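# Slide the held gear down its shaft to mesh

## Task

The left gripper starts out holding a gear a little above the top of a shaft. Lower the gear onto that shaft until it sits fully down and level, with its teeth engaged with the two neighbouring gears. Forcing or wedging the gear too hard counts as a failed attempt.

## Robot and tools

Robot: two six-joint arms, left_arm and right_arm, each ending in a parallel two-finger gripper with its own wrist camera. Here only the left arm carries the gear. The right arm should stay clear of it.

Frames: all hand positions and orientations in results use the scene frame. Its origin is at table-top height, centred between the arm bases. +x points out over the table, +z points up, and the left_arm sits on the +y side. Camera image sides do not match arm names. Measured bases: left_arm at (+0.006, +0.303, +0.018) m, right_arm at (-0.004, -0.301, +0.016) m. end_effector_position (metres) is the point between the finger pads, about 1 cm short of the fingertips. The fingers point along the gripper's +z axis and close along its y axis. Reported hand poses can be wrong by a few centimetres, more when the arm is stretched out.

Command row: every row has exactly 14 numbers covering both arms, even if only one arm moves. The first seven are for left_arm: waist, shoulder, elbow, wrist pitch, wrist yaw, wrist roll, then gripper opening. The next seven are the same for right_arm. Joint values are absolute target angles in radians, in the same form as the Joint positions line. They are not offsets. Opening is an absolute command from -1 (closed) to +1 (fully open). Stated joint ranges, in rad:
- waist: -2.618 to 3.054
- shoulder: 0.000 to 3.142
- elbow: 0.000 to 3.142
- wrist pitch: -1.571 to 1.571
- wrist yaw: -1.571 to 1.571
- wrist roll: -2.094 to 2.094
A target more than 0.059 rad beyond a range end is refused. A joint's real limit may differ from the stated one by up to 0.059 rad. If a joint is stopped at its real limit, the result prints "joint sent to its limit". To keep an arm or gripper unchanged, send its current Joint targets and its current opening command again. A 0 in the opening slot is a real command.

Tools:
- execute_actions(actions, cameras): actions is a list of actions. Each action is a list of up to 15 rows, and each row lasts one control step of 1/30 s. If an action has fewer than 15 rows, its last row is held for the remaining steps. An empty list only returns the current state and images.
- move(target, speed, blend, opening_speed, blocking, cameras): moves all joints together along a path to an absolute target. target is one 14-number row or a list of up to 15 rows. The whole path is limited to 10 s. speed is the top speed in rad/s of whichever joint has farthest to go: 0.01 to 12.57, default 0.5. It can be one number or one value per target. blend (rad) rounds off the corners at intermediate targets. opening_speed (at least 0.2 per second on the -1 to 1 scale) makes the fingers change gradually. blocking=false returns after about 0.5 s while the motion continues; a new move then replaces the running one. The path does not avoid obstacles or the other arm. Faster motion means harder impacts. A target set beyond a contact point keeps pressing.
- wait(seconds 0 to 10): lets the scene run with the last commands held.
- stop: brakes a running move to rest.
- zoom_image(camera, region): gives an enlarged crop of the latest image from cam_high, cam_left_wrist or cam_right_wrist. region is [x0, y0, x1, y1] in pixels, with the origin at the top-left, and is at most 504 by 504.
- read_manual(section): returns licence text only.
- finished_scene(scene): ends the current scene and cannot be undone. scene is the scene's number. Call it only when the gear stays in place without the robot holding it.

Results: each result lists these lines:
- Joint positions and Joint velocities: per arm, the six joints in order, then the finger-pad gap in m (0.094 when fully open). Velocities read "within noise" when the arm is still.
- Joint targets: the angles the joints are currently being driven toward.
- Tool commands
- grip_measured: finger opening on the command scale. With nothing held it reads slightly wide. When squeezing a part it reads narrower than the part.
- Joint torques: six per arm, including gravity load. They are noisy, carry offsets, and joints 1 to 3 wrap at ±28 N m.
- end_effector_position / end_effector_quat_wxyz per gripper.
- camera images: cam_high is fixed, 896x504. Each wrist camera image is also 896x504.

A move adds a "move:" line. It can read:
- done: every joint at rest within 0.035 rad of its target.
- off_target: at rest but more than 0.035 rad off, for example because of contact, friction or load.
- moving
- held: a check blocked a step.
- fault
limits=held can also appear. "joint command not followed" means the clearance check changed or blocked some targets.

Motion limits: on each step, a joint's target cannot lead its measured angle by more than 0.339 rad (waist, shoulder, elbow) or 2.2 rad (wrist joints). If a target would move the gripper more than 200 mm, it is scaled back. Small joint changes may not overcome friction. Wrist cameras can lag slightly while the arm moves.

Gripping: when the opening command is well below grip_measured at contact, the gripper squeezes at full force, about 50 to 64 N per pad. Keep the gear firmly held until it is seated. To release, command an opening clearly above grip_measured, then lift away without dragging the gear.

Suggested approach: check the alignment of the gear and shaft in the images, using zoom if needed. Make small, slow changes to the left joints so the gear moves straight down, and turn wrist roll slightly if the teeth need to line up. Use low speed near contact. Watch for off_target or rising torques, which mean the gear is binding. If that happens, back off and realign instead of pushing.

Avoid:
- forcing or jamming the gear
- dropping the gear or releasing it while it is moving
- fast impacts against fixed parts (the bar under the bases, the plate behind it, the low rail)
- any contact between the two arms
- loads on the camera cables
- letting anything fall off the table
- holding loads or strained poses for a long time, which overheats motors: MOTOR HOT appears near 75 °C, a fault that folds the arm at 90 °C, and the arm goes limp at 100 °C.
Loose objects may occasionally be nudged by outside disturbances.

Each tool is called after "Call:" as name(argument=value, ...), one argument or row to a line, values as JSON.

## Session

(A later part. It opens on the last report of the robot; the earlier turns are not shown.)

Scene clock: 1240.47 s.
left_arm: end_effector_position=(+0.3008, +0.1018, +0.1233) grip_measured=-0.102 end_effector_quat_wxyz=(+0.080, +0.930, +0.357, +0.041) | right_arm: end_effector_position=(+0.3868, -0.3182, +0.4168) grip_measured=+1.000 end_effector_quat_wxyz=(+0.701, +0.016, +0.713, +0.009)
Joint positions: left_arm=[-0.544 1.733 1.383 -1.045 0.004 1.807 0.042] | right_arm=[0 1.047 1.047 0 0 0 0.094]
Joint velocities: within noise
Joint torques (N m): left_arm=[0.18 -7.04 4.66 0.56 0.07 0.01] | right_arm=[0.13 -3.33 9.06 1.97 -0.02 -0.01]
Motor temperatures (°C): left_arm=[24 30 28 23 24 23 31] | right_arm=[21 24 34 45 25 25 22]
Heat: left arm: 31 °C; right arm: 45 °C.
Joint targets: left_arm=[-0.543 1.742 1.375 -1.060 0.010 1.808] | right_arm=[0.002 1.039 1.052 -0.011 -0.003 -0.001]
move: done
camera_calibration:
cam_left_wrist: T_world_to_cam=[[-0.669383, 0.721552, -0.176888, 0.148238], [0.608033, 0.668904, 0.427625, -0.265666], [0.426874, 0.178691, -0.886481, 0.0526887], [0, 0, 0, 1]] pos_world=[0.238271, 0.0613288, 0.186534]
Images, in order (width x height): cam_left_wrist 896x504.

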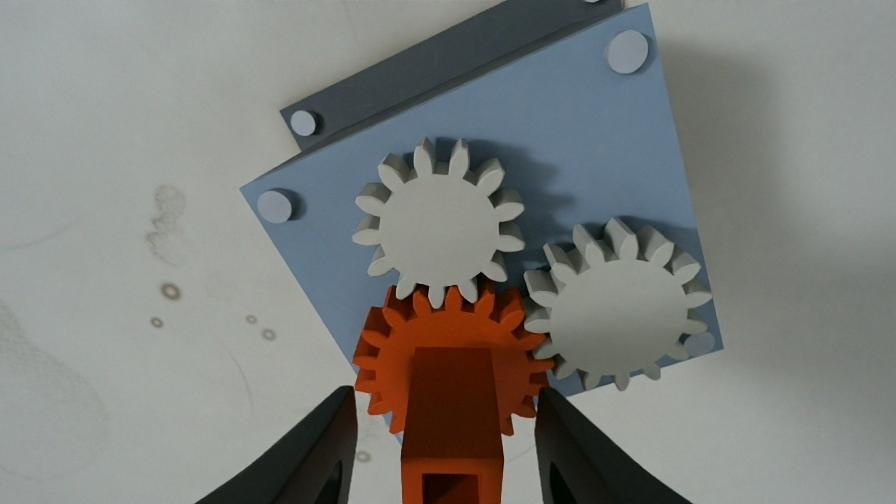

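Call:
move(
  target=[
    [-0.543,1.733,1.385,-1.060,0.010,1.808,0.3,0.002,1.039,1.052,-0.011,-0.003,-0.001,1],
    [-0.543,1.676,1.522,-1.236,0.010,1.808,0.3,0.002,1.039,1.052,-0.011,-0.003,-0.001,1],
  ],
  speed=0.15,
  opening_speed=0.8,
  cameras=["cam_left_wrist","cam_high"],
)

Call:
zoom_image(
  camera="cam_left_wrist",
  region=[300, 80, 700, 480],
)

Call:
zoom_image(
  camera="cam_high",
  region=[320, 170, 420, 270],
)

Scene clock: 1270.33 s.
left_arm: end_effector_position=(+0.2954, +0.1065, +0.1637) grip_measured=+0.298 end_effector_quat_wxyz=(+0.080, +0.930, +0.357, +0.041) | right_arm: end_effector_position=(+0.3868, -0.3182, +0.4168) grip_measured=+1.000 end_effector_quat_wxyz=(+0.701, +0.016, +0.713, +0.009)
Joint positions: left_arm=[-0.544 1.7 1.506 -1.199 0.004 1.807 0.061] | right_arm=[0 1.047 1.047 0 0 0 0.094]
Joint velocities: within noise
Joint torques (N m): left_arm=[0.18 -9.69 6.52 0.34 0.07 0.01] | right_arm=[0.14 -3.32 9.07 1.97 -0.03 -0.01]
Motor temperatures (°C): left_arm=[24 30 28 23 24 23 29] | right_arm=[21 24 34 45 25 25 22]
Heat: left arm: 30 °C; right arm: 45 °C.
Joint targets: left_arm=[-0.543 1.676 1.522 -1.236 0.010 1.808] | right_arm=[0.002 1.039 1.052 -0.011 -0.003 -0.001]
move: off_target (left_arm); left_arm: the wrist pitch is farthest, 0.037 rad from its target
camera_calibration:
cam_left_wrist: T_world_to_cam=[[-0.669193, 0.721357, -0.178395, 0.14855], [0.607464, 0.669326, 0.427774, -0.282738], [0.427982, 0.177895, -0.886107, 0.0897017], [0, 0, 0, 1]] pos_world=[0.23277, 0.0661289, 0.226933]
Images, in order (width x height): cam_high 896x504, cam_left_wrist 896x504.

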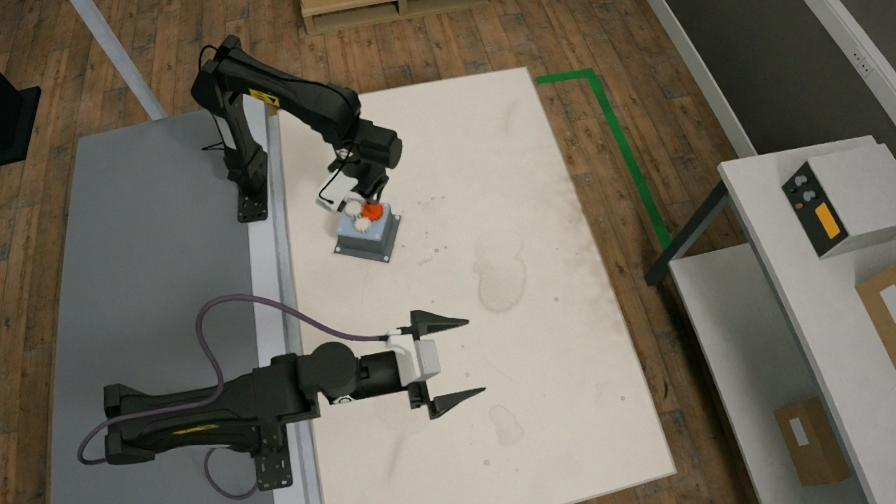

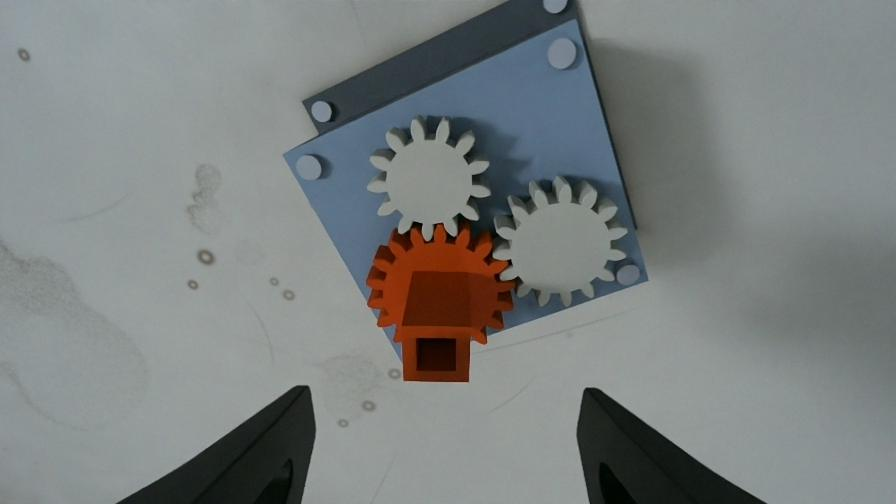

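Scaled by 1.260.

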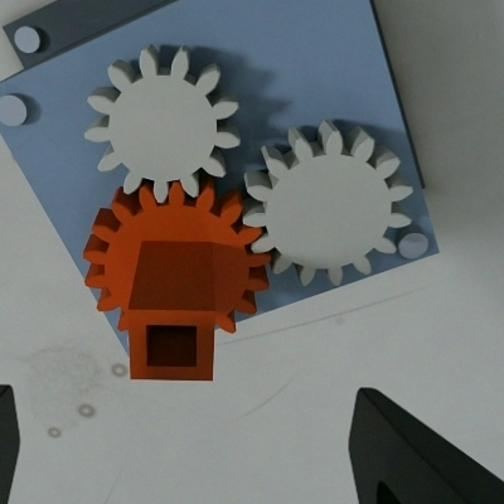

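Scaled by 5.040.

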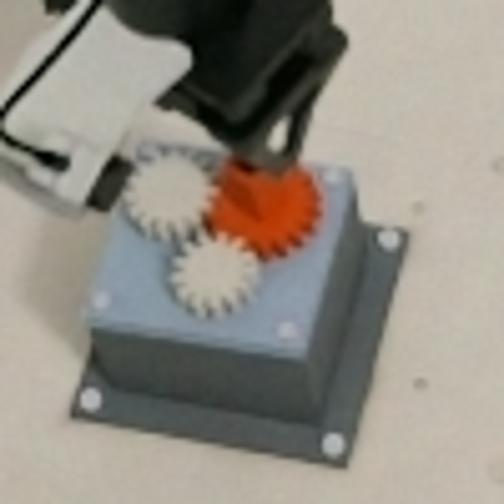

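Call:
finished_scene(
  scene=1,
)

The scene is finished: the task was done.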